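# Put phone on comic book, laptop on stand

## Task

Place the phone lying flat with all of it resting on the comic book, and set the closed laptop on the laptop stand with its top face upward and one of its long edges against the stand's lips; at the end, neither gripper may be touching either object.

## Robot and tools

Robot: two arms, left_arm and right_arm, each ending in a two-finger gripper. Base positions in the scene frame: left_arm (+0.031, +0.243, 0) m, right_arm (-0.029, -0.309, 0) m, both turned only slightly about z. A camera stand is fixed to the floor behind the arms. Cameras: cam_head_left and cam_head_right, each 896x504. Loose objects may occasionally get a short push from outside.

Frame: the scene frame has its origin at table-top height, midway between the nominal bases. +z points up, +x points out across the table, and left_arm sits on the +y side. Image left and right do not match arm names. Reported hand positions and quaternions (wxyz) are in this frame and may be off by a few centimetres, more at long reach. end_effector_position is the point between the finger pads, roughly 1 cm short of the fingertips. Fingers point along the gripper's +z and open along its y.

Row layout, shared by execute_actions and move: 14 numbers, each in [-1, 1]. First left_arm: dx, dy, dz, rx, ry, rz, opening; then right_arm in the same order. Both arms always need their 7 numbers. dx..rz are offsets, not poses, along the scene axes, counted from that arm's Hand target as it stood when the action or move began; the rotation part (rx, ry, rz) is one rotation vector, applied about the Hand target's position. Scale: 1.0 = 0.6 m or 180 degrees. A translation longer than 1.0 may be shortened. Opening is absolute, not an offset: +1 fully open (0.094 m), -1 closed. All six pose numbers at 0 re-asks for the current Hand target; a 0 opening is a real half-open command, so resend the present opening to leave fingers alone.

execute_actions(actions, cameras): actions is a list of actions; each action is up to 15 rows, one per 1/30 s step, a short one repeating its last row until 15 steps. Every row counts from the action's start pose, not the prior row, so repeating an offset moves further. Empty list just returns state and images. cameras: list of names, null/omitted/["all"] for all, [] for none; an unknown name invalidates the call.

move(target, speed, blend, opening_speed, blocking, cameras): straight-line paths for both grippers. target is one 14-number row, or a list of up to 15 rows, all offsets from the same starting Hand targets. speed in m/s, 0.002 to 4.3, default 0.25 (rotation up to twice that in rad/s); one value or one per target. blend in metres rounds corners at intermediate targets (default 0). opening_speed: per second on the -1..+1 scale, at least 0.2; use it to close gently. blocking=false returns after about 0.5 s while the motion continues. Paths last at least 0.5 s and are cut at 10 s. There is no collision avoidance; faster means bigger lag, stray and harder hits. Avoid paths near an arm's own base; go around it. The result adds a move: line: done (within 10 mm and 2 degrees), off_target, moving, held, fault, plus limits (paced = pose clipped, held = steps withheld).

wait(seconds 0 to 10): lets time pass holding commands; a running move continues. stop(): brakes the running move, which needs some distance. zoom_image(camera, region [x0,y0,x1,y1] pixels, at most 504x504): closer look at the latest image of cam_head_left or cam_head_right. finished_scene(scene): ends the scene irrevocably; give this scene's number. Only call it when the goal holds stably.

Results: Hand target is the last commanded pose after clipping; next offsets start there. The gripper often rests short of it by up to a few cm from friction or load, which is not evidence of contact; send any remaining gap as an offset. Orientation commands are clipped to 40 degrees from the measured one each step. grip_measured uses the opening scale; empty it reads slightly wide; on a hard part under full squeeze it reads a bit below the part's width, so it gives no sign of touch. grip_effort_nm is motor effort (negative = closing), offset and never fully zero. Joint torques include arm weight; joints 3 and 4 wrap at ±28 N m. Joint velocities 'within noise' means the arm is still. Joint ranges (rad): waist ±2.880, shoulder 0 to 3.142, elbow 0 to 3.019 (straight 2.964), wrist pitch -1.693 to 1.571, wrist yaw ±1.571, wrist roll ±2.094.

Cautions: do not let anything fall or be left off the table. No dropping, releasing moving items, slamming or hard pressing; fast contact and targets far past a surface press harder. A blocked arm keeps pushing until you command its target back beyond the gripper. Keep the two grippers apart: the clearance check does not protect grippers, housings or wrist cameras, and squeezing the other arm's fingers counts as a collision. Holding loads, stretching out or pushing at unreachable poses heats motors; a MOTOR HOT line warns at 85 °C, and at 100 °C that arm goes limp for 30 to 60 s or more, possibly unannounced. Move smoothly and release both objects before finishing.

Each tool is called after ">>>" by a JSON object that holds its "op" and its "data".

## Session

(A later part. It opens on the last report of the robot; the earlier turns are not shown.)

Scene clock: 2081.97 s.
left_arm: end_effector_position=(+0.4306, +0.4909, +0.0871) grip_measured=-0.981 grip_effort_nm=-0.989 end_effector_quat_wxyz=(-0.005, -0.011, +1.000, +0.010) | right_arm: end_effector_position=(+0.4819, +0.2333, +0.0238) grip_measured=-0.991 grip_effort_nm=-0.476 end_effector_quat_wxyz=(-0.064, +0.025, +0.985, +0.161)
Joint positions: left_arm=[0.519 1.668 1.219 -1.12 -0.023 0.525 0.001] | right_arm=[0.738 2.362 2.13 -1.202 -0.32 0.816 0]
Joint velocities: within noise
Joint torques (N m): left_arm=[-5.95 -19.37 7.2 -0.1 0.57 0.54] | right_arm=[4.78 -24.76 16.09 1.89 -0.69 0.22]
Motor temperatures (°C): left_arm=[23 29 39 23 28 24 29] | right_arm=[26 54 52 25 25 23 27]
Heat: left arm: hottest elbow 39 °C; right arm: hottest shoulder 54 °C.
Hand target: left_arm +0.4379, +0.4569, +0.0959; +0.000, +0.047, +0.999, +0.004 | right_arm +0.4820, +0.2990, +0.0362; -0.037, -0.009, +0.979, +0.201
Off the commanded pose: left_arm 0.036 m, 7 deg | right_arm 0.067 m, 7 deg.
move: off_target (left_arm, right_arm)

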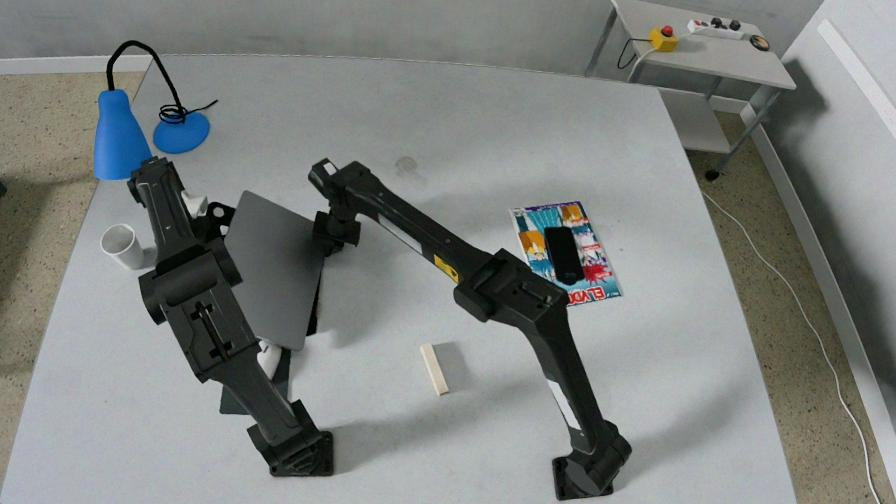

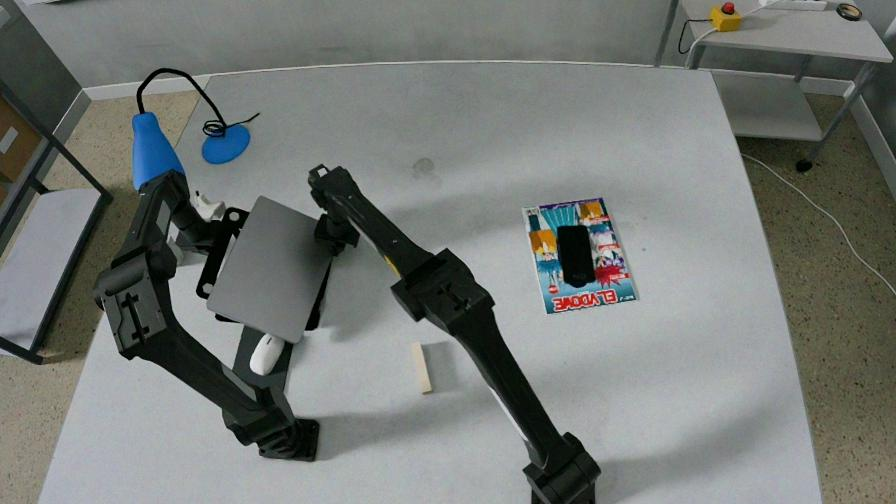

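>>> {"op": "move", "data": {"target": [[0,0.09,0.0,0,0,0,-1,0.0,-0.09,0.0,0,0,0,-1],[0,0.09,0.16,0,0,0,-1,0.0,-0.09,0.0,0,0,0,-1],[-0.213,0.03,0.16,0,0,0,-1,0.0,-0.09,0.0,0,0,0,-1],[-0.213,0.03,0.1,0,0,0,-1,0.0,-0.09,0.0,0,0,0,-1]], "speed": [0.1,0.15,0.15,0.06], "cameras": ["cam_head_left","cam_head_right"]}}

>>> {"op": "zoom_image", "data": {"camera": "cam_head_right", "region": [170, 190, 370, 370]}}

>>> {"op": "zoom_image", "data": {"camera": "cam_head_left", "region": [180, 180, 380, 380]}}

Scene clock: 2099.57 s.
left_arm: end_effector_position=(+0.3131, +0.4712, +0.1624) grip_measured=-0.981 grip_effort_nm=-0.994 end_effector_quat_wxyz=(+0.001, +0.050, +0.999, +0.007) | right_arm: end_effector_position=(+0.4827, +0.2321, +0.0227) grip_measured=-0.991 grip_effort_nm=-0.481 end_effector_quat_wxyz=(-0.051, +0.007, +0.982, +0.179)
Joint positions: left_arm=[0.648 1.319 1.043 -1.285 -0.01 0.776 0.001] | right_arm=[0.733 2.333 2.068 -1.13 -0.334 0.782 0]
Joint velocities: within noise
Joint torques (N m): left_arm=[-0.91 -9.99 9.26 0.8 0.14 0.09] | right_arm=[1.26 -29.86 7.83 1.65 -0.54 0.02]
Motor temperatures (°C): left_arm=[23 30 39 23 28 24 29] | right_arm=[26 55 59 26 25 23 27]
Heat: left arm: hottest elbow 39 °C; right arm: hottest elbow 59 °C.
Hand target: left_arm +0.3101, +0.4749, +0.1560; +0.000, +0.047, +0.999, +0.004 | right_arm +0.4820, +0.2450, +0.0361; -0.037, -0.009, +0.979, +0.201
Off the commanded pose: left_arm 0.008 m, 0 deg | right_arm 0.019 m, 3 deg.
move: off_target (right_arm)

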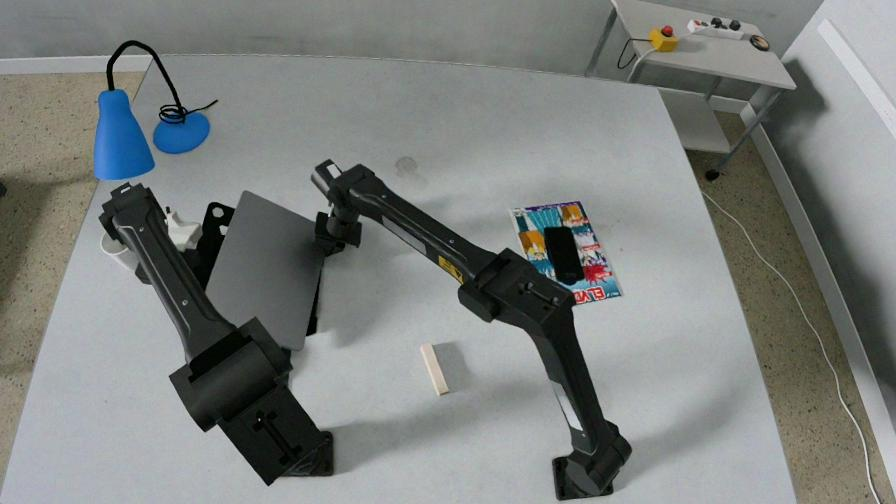

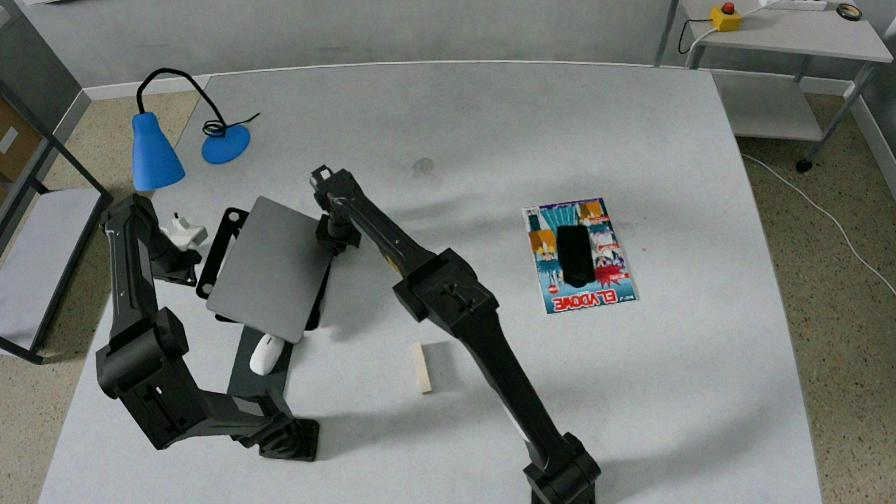

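Scaled by 2.520.

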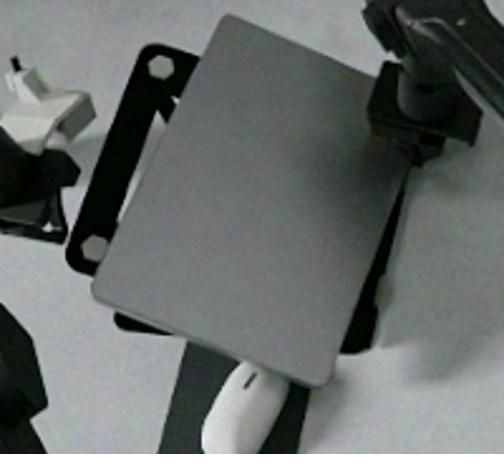

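Scaled by 2.520.

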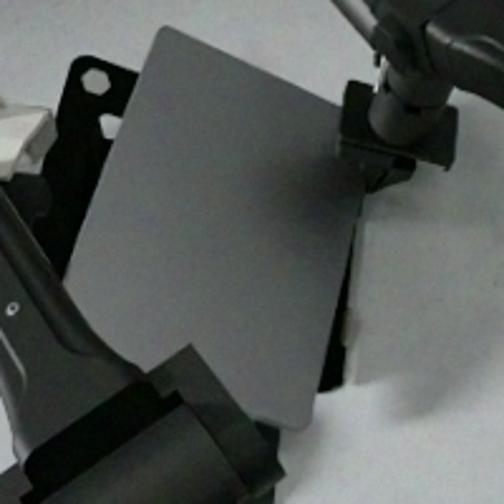

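>>> {"op": "move", "data": {"target": [[0,0.0,-0.022,0,0,0,-1,0.0,0,0.0,0,0,0,-1],[0,-0.07,-0.022,0,0,0,-1,0.0,0,0.0,0,0,0,-1]], "speed": 0.06, "cameras": ["cam_head_left","cam_head_right"]}}

>>> {"op": "zoom_image", "data": {"camera": "cam_head_right", "region": [170, 190, 370, 370]}}

Scene clock: 2105.03 s.
left_arm: end_effector_position=(+0.3111, +0.4378, +0.1425) grip_measured=-0.981 grip_effort_nm=-0.984 end_effector_quat_wxyz=(+0.001, +0.047, +0.999, +0.007) | right_arm: end_effector_position=(+0.4851, +0.2326, +0.0234) grip_measured=-0.991 grip_effort_nm=-0.476 end_effector_quat_wxyz=(-0.048, +0.007, +0.982, +0.183)
Joint positions: left_arm=[0.576 1.277 0.951 -1.235 -0.009 0.698 0.001] | right_arm=[0.731 2.333 2.068 -1.122 -0.335 0.781 0]
Joint velocities: within noise
Joint torques (N m): left_arm=[-1.9 -11.22 9.31 0.06 0.07 -0.06] | right_arm=[1.44 -29.68 7.83 1.42 -0.49 0.02]
Motor temperatures (°C): left_arm=[23 30 40 23 28 24 29] | right_arm=[26 55 58 26 25 23 27]
Heat: left arm: hottest elbow 40 °C; right arm: hottest elbow 58 °C.
Hand target: left_arm +0.3100, +0.4328, +0.1427; +0.000, +0.047, +0.999, +0.004 | right_arm +0.4820, +0.2451, +0.0363; -0.037, -0.009, +0.979, +0.201
Off the commanded pose: left_arm 0.005 m, 0 deg | right_arm 0.018 m, 3 deg.
move: off_target (right_arm)

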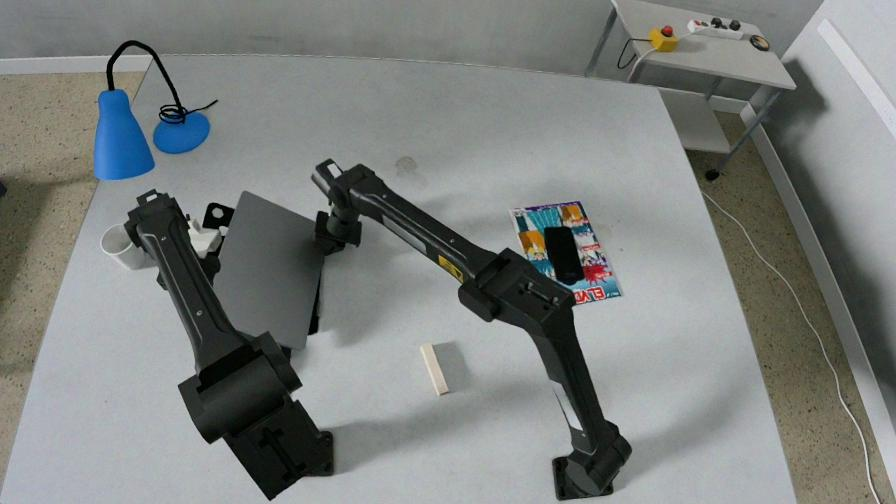

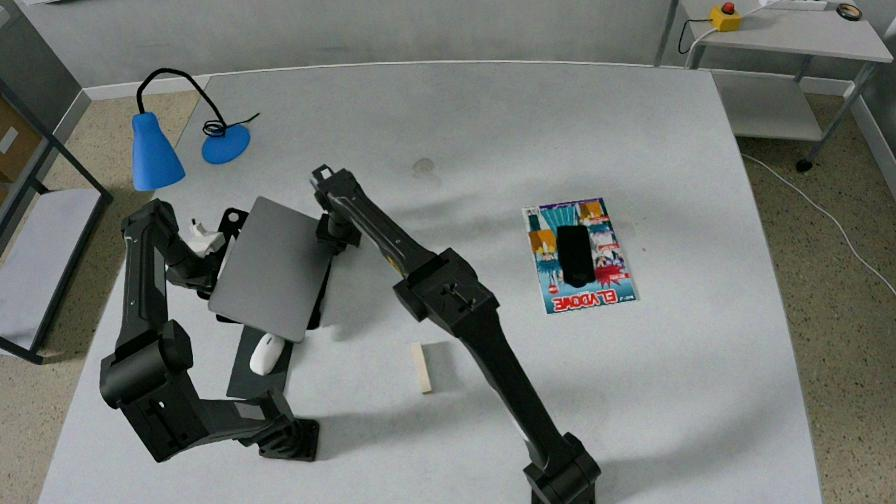

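Scaled by 2.520.

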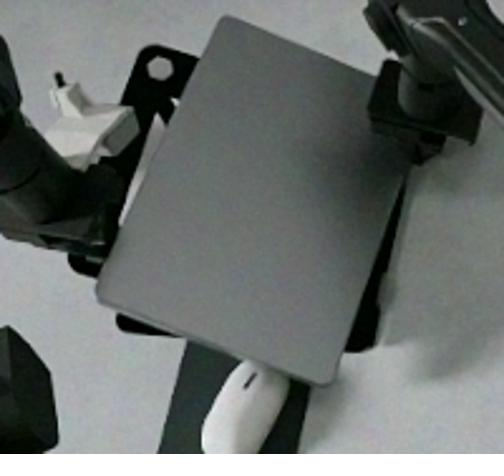

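>>> {"op": "move", "data": {"target": [[0,-0.06,0,0,0,0,-1,0.0,0,0.0,0,0,0,-1]], "speed": 0.06, "cameras": ["cam_head_left","cam_head_right"]}}

>>> {"op": "zoom_image", "data": {"camera": "cam_head_right", "region": [170, 190, 370, 370]}}

>>> {"op": "zoom_image", "data": {"camera": "cam_head_left", "region": [180, 180, 380, 380]}}

Scene clock: 2108.37 s.
left_arm: end_effector_position=(+0.3133, +0.4034, +0.1411) grip_measured=-0.981 grip_effort_nm=-0.984 end_effector_quat_wxyz=(+0.000, +0.046, +0.999, +0.006) | right_arm: end_effector_position=(+0.4870, +0.2331, +0.0237) grip_measured=-0.991 grip_effort_nm=-0.476 end_effector_quat_wxyz=(-0.045, +0.005, +0.982, +0.185)
Joint positions: left_arm=[0.484 1.235 0.912 -1.241 -0.01 0.605 0.001] | right_arm=[0.729 2.333 2.068 -1.115 -0.335 0.779 0]
Joint velocities: within noise
Joint torques (N m): left_arm=[-2.14 -10.52 9.25 0.02 0.11 -0.08] | right_arm=[1.55 -29.8 7.86 1.2 -0.51 0.06]
Motor temperatures (°C): left_arm=[23 30 39 23 28 24 29] | right_arm=[26 55 57 26 25 23 27]
Heat: left arm: hottest elbow 39 °C; right arm: hottest elbow 57 °C.
Hand target: left_arm +0.3101, +0.3969, +0.1428; +0.000, +0.047, +0.999, +0.004 | right_arm +0.4819, +0.2452, +0.0363; -0.037, -0.009, +0.979, +0.201
Off the commanded pose: left_arm 0.008 m, 0 deg | right_arm 0.018 m, 3 deg.
move: off_target (right_arm)

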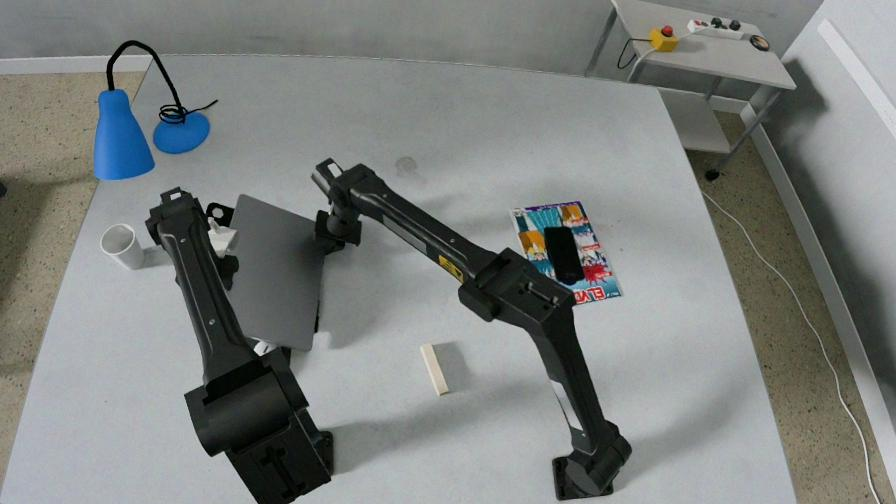

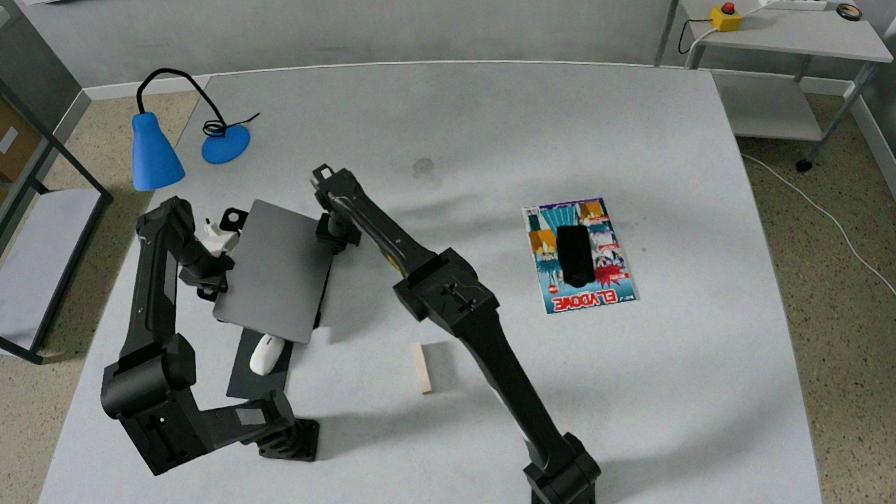

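Scaled by 2.520.

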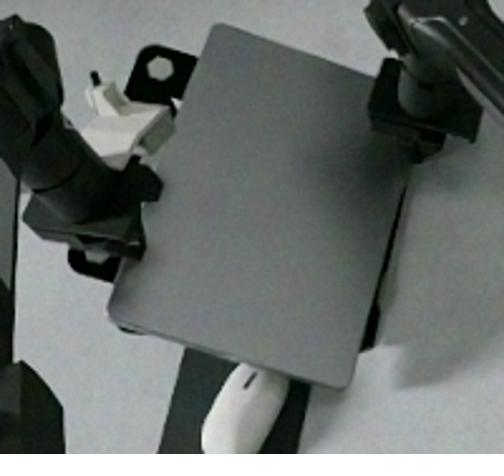

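Scaled by 2.520.

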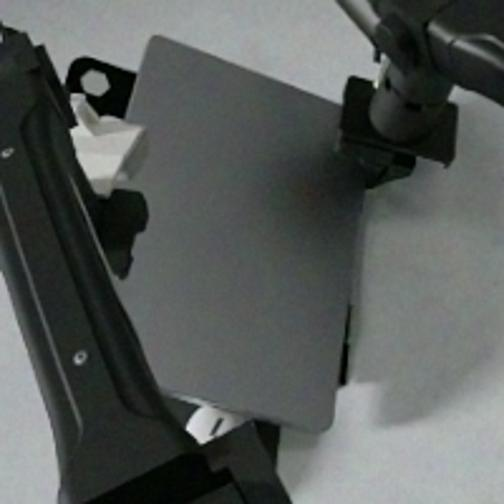

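>>> {"op": "move", "data": {"target": [[0,-0.022,0,0,0,0,-1,0.0,0,0.0,0,0,0,-1]], "speed": 0.05, "cameras": ["cam_head_left","cam_head_right"]}}

>>> {"op": "zoom_image", "data": {"camera": "cam_head_right", "region": [170, 190, 370, 370]}}

>>> {"op": "zoom_image", "data": {"camera": "cam_head_left", "region": [230, 220, 370, 360]}}

Scene clock: 2113.50 s.
left_arm: end_effector_position=(+0.3136, +0.3913, +0.1411) grip_measured=-0.981 grip_effort_nm=-0.984 end_effector_quat_wxyz=(+0.000, +0.044, +0.999, +0.006) | right_arm: end_effector_position=(+0.4870, +0.2331, +0.0237) grip_measured=-0.991 grip_effort_nm=-0.476 end_effector_quat_wxyz=(-0.045, +0.005, +0.982, +0.185)
Joint positions: left_arm=[0.451 1.22 0.899 -1.244 -0.01 0.568 0.001] | right_arm=[0.729 2.333 2.068 -1.115 -0.335 0.778 0]
Joint velocities: within noise
Joint torques (N m): left_arm=[-1.73 -10.58 8.99 -0.1 0.12 -0.06] | right_arm=[1.55 -29.92 7.84 1.18 -0.51 0.06]
Motor temperatures (°C): left_arm=[23 29 39 23 28 24 29] | right_arm=[26 55 56 26 25 23 27]
Heat: left arm: hottest elbow 39 °C; right arm: hottest elbow 56 °C.
Hand target: left_arm +0.3101, +0.3837, +0.1428; +0.000, +0.047, +0.999, +0.004 | right_arm +0.4819, +0.2452, +0.0363; -0.037, -0.009, +0.979, +0.201
Off the commanded pose: left_arm 0.008 m, 0 deg | right_arm 0.018 m, 3 deg.
move: off_target (right_arm)

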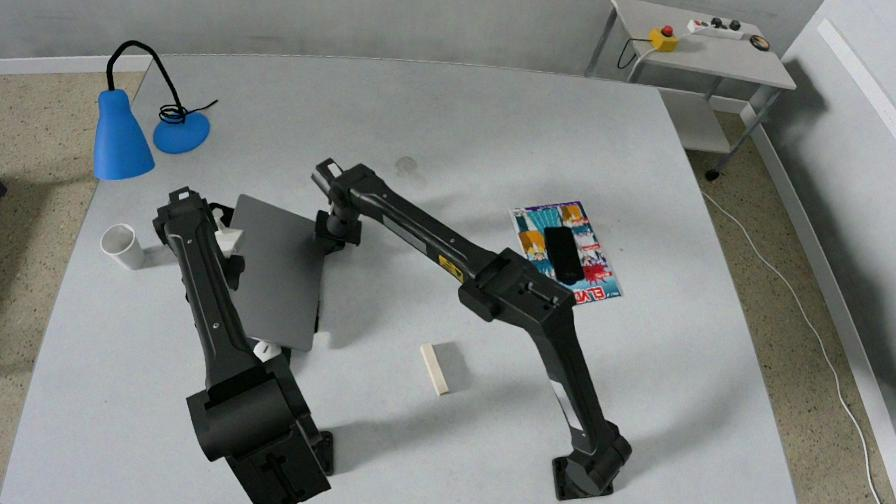

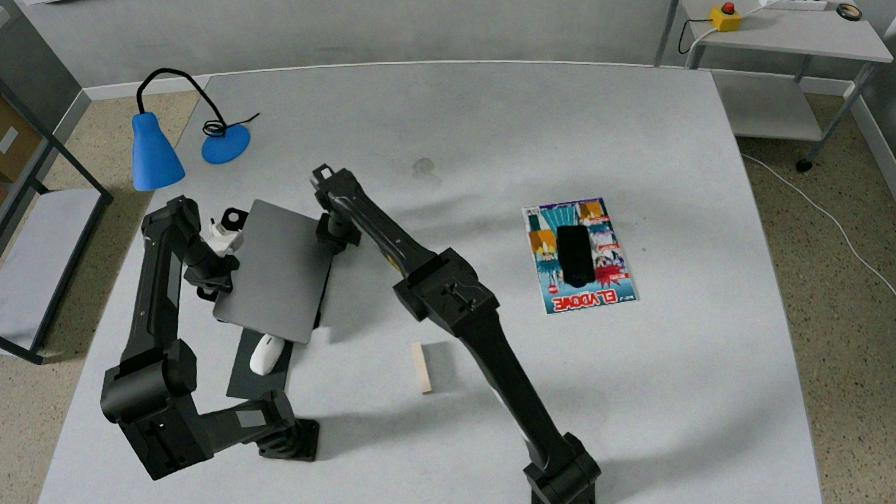

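Scaled by 2.520.

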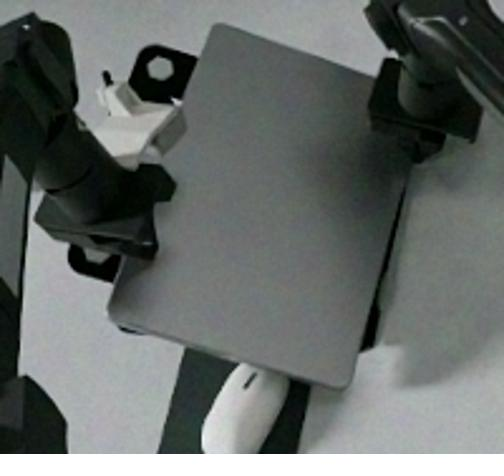

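Scaled by 3.600.

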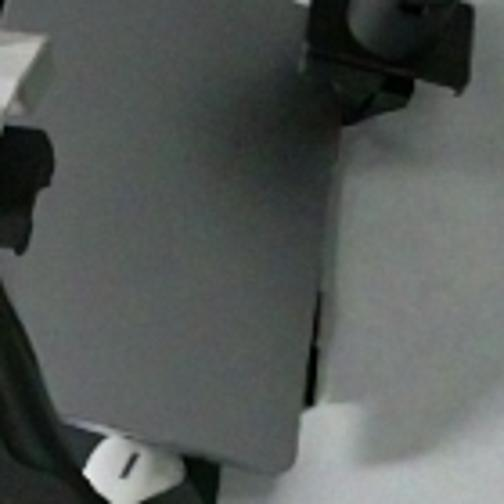

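>>> {"op": "zoom_image", "data": {"camera": "cam_head_left", "region": [290, 270, 350, 350]}}

>>> {"op": "zoom_image", "data": {"camera": "cam_head_right", "region": [280, 250, 350, 350]}}

Scaled by 6.300.

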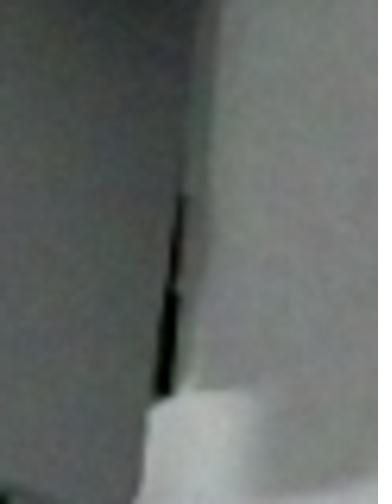

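Scaled by 5.040.

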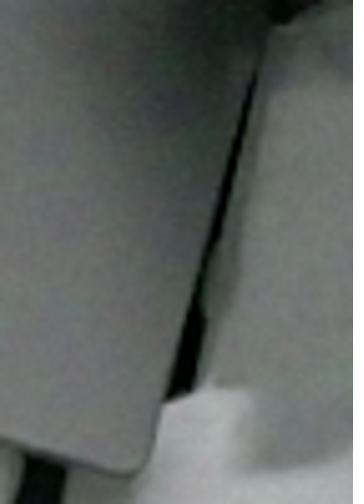

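>>> {"op": "move", "data": {"target": [[0,0.01,-0.09,0,0,0,-1,0.0,0,0.0,0,0,0,-1],[0,-0.04,-0.11,0,0,0,-1,0.0,0,0.0,0,0,0,-1]], "speed": 0.05, "cameras": ["cam_head_left","cam_head_right"]}}

>>> {"op": "zoom_image", "data": {"camera": "cam_head_left", "region": [290, 270, 350, 350]}}

>>> {"op": "zoom_image", "data": {"camera": "cam_head_right", "region": [280, 250, 350, 350]}}

>>> {"op": "zoom_image", "data": {"camera": "cam_head_right", "region": [170, 190, 370, 370]}}

Scene clock: 2126.33 s.
left_arm: end_effector_position=(+0.3204, +0.3670, +0.1137) grip_measured=-0.981 grip_effort_nm=-0.984 end_effector_quat_wxyz=(+0.032, +0.046, +0.998, +0.019) | right_arm: end_effector_position=(+0.4871, +0.2332, +0.0238) grip_measured=-0.991 grip_effort_nm=-0.471 end_effector_quat_wxyz=(-0.045, +0.005, +0.982, +0.186)
Joint positions: left_arm=[0.375 1.189 0.796 -1.103 -0.006 0.496 0.001] | right_arm=[0.729 2.333 2.068 -1.114 -0.335 0.778 0]
Joint velocities: within noise
Joint torques (N m): left_arm=[-2.08 -4.66 4.89 1.76 -0.06 -0.11] | right_arm=[1.44 -29.92 7.87 1.17 -0.51 0.06]
Motor temperatures (°C): left_arm=[23 29 39 23 28 24 29] | right_arm=[26 55 54 26 25 23 27]
Heat: left arm: hottest elbow 39 °C; right arm: hottest shoulder 55 °C.
Hand target: left_arm +0.3102, +0.3597, +0.0768; +0.000, +0.047, +0.999, +0.004 | right_arm +0.4820, +0.2452, +0.0363; -0.037, -0.009, +0.979, +0.201
Off the commanded pose: left_arm 0.039 m, 4 deg | right_arm 0.018 m, 3 deg.
move: off_target (left_arm, right_arm)

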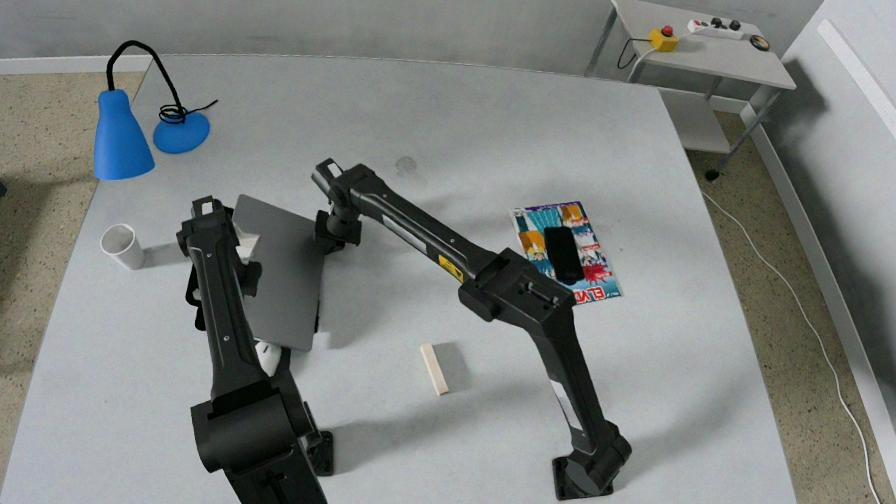

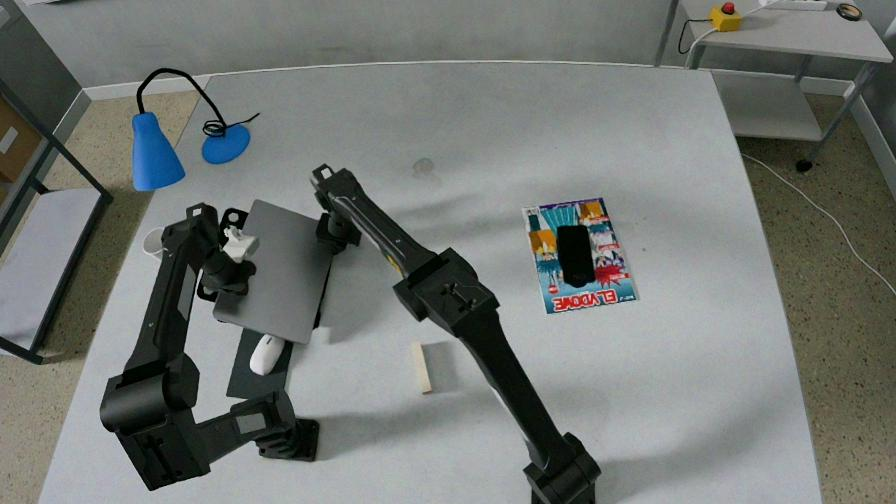

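Scaled by 6.300.

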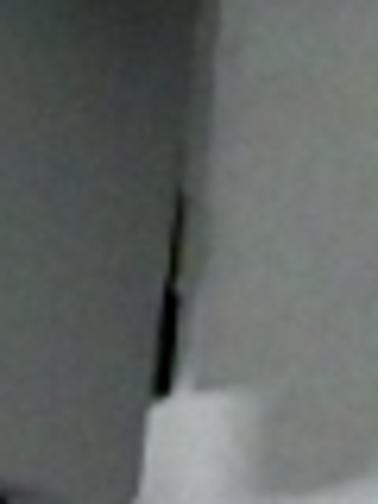

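Scaled by 5.040.

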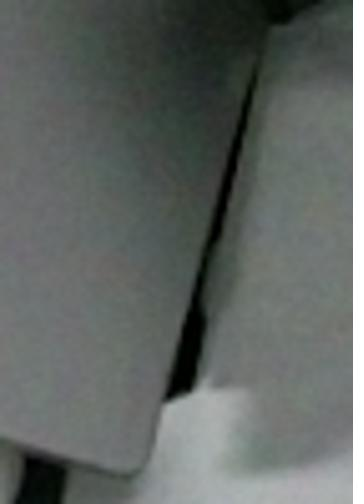

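Scaled by 2.520.

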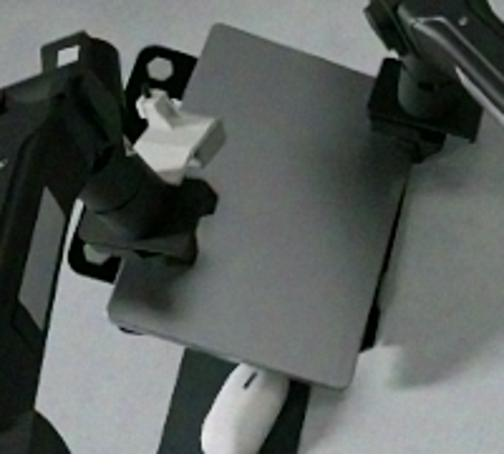

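>>> {"op": "move", "data": {"target": [[0,0.02,0.15,0,0,0,-1,0.0,-0.08,0.03,0,0,0,-1],[-0.0,0.33,0.3,0,0,0,-1,-0.1,-0.2,0.2,0,0,0,-1]], "speed": 0.15, "cameras": ["cam_head_left","cam_head_right"]}}

>>> {"op": "zoom_image", "data": {"camera": "cam_head_left", "region": [200, 180, 350, 360]}}

>>> {"op": "zoom_image", "data": {"camera": "cam_head_right", "region": [190, 180, 360, 360]}}

>>> {"op": "zoom_image", "data": {"camera": "cam_head_right", "region": [290, 220, 350, 340]}}

>>> {"op": "zoom_image", "data": {"camera": "cam_head_left", "region": [290, 220, 350, 340]}}

Scene clock: 2133.17 s.
left_arm: end_effector_position=(+0.3004, +0.5408, +0.2348) grip_measured=-0.981 grip_effort_nm=-0.979 end_effector_quat_wxyz=(-0.017, +0.048, +0.999, -0.013) | right_arm: end_effector_position=(+0.4222, +0.1349, +0.1537) grip_measured=-0.991 grip_effort_nm=-0.476 end_effector_quat_wxyz=(-0.035, -0.012, +0.979, +0.203)
Joint positions: left_arm=[0.804 1.418 1.333 -1.526 -0.009 0.928 0.001] | right_arm=[0.676 1.899 1.683 -1.148 -0.361 0.695 0]
Joint velocities: within noise
Joint torques (N m): left_arm=[0.26 -12.1 16.65 -0.12 0.16 0.16] | right_arm=[-0.21 -23.53 7.46 0.1 -0.22 0.04]
Motor temperatures (°C): left_arm=[23 29 40 23 28 24 29] | right_arm=[26 55 53 26 25 23 27]
Heat: left arm: hottest elbow 40 °C; right arm: hottest shoulder 55 °C.
Hand target: left_arm +0.3102, +0.5576, +0.2569; +0.000, +0.047, +0.999, +0.004 | right_arm +0.4220, +0.1250, +0.1562; -0.037, -0.009, +0.979, +0.201
Off the commanded pose: left_arm 0.029 m, 3 deg | right_arm 0.010 m, 0 deg.
move: off_target (left_arm)

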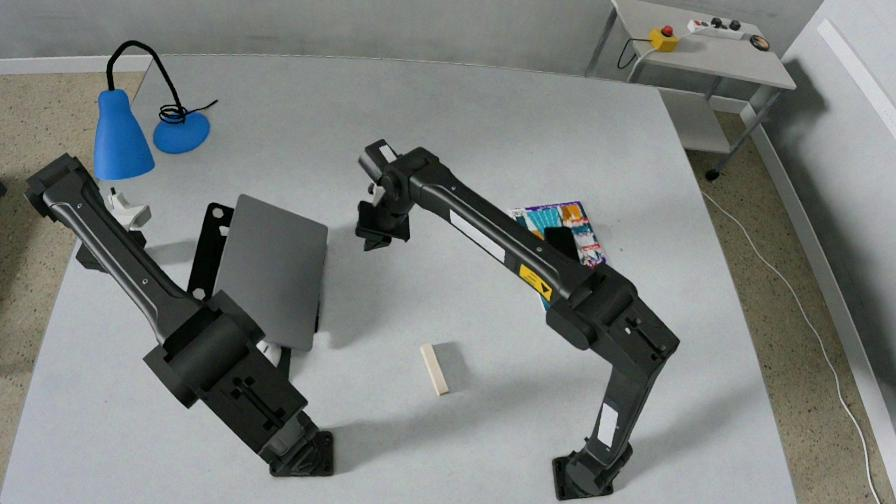

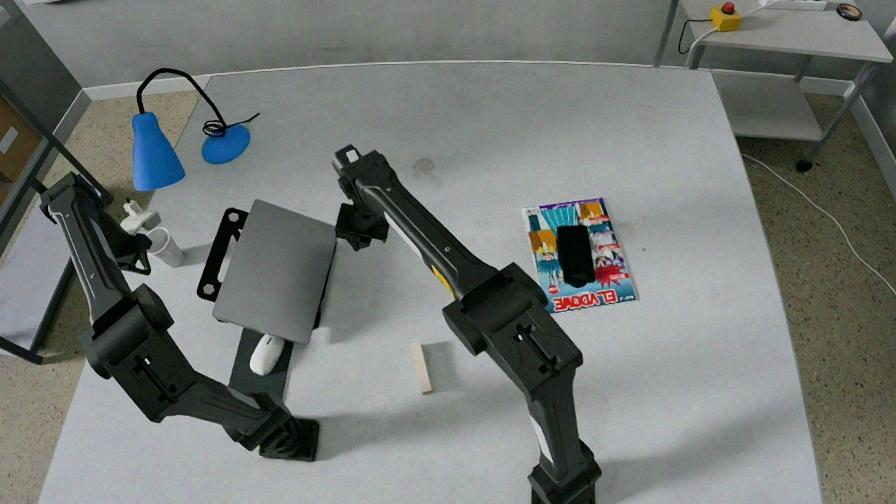

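Scaled by 2.800.

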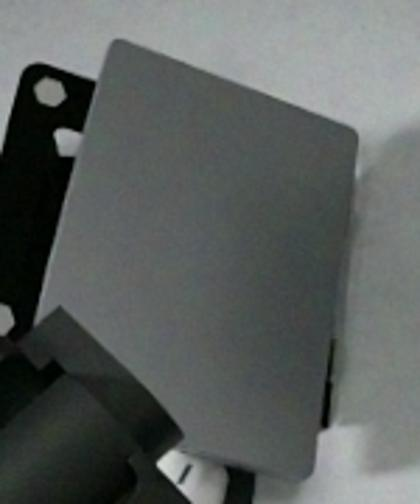

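Scaled by 2.800.

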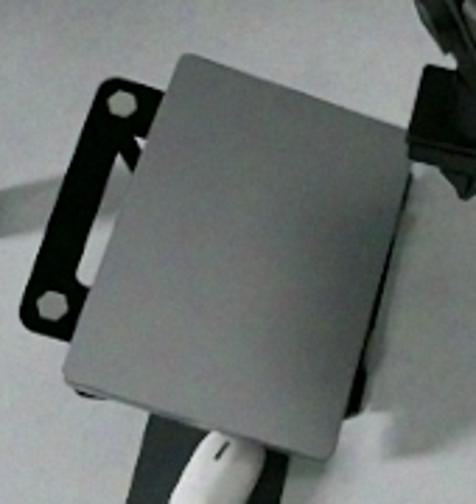

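Scaled by 4.200.

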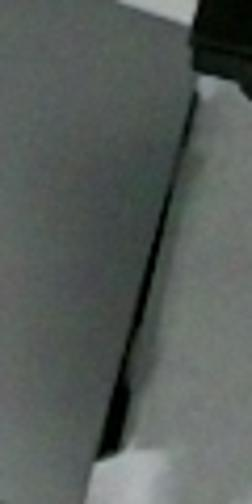

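Scaled by 4.200.

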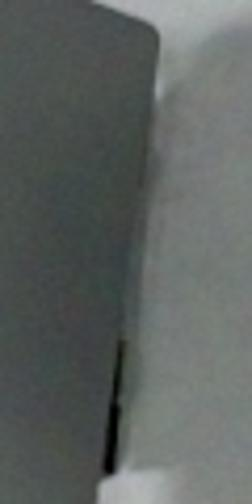

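>>> {"op": "move", "data": {"target": [[0,0,0,0,0,0,-1,-0.15,-0.25,0.05,0,0,0,-1]], "speed": 0.25, "cameras": ["cam_head_left","cam_head_right"]}}

>>> {"op": "zoom_image", "data": {"camera": "cam_head_right", "region": [290, 210, 350, 330]}}

>>> {"op": "zoom_image", "data": {"camera": "cam_head_right", "region": [190, 180, 350, 360]}}

Scene clock: 2147.30 s.
left_arm: end_effector_position=(+0.3003, +0.5407, +0.2348) grip_measured=-0.981 grip_effort_nm=-0.979 end_effector_quat_wxyz=(-0.017, +0.048, +0.999, -0.013) | right_arm: end_effector_position=(+0.3354, -0.0180, +0.1877) grip_measured=-0.991 grip_effort_nm=-0.476 end_effector_quat_wxyz=(-0.032, -0.011, +0.979, +0.203)
Joint positions: left_arm=[0.804 1.418 1.333 -1.526 -0.009 0.929 0.001] | right_arm=[0.53 1.48 1.232 -1.167 -0.385 0.543 0]
Joint velocities: within noise
Joint torques (N m): left_arm=[-0.26 -11.75 16.73 -0.2 0.13 0.08] | right_arm=[-0.21 -15.62 7.38 0.03 -0.24 0.05]
Motor temperatures (°C): left_arm=[23 28 41 23 28 24 29] | right_arm=[26 56 50 25 25 23 27]
Heat: left arm: hottest elbow 41 °C; right arm: hottest shoulder 56 °C.
Hand target: left_arm +0.3102, +0.5576, +0.2569; +0.000, +0.047, +0.999, +0.004 | right_arm +0.3319, -0.0250, +0.1862; -0.037, -0.009, +0.979, +0.201
Off the commanded pose: left_arm 0.030 m, 3 deg | right_arm 0.008 m, 1 deg.
move: off_target (left_arm)

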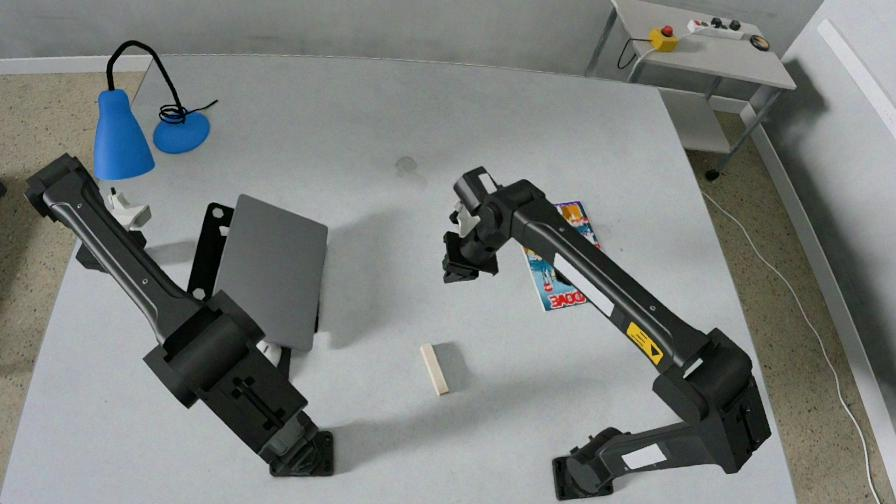

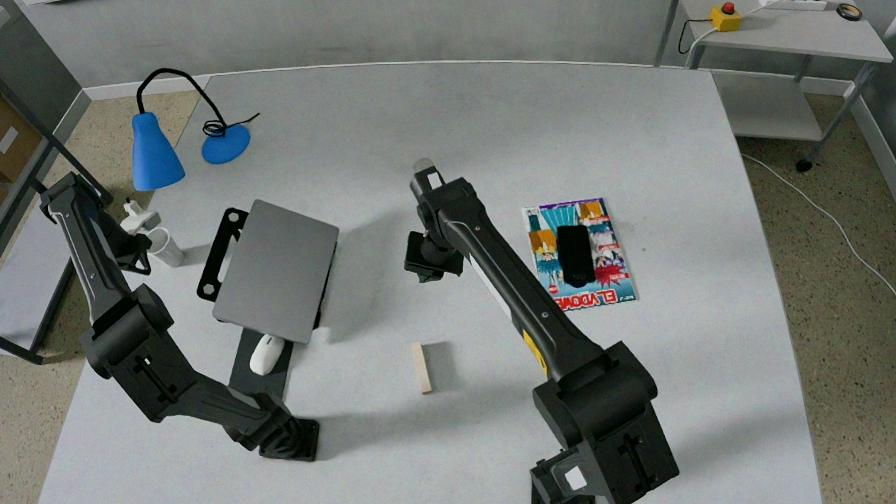

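Scaled by 4.200.

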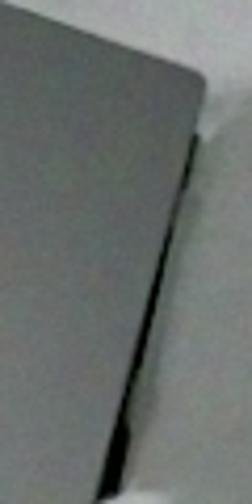

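Scaled by 2.800.

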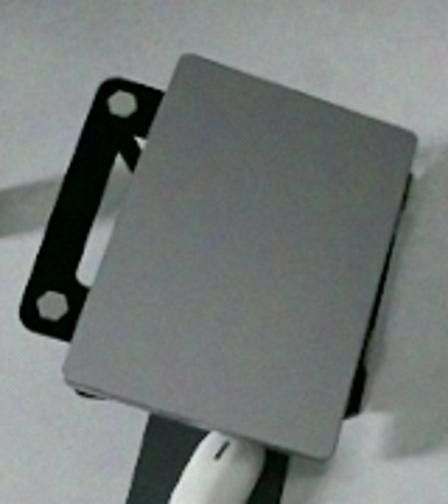

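>>> {"op": "finished_scene", "data": {"scene": 1}}

The scene is finished: the task was done.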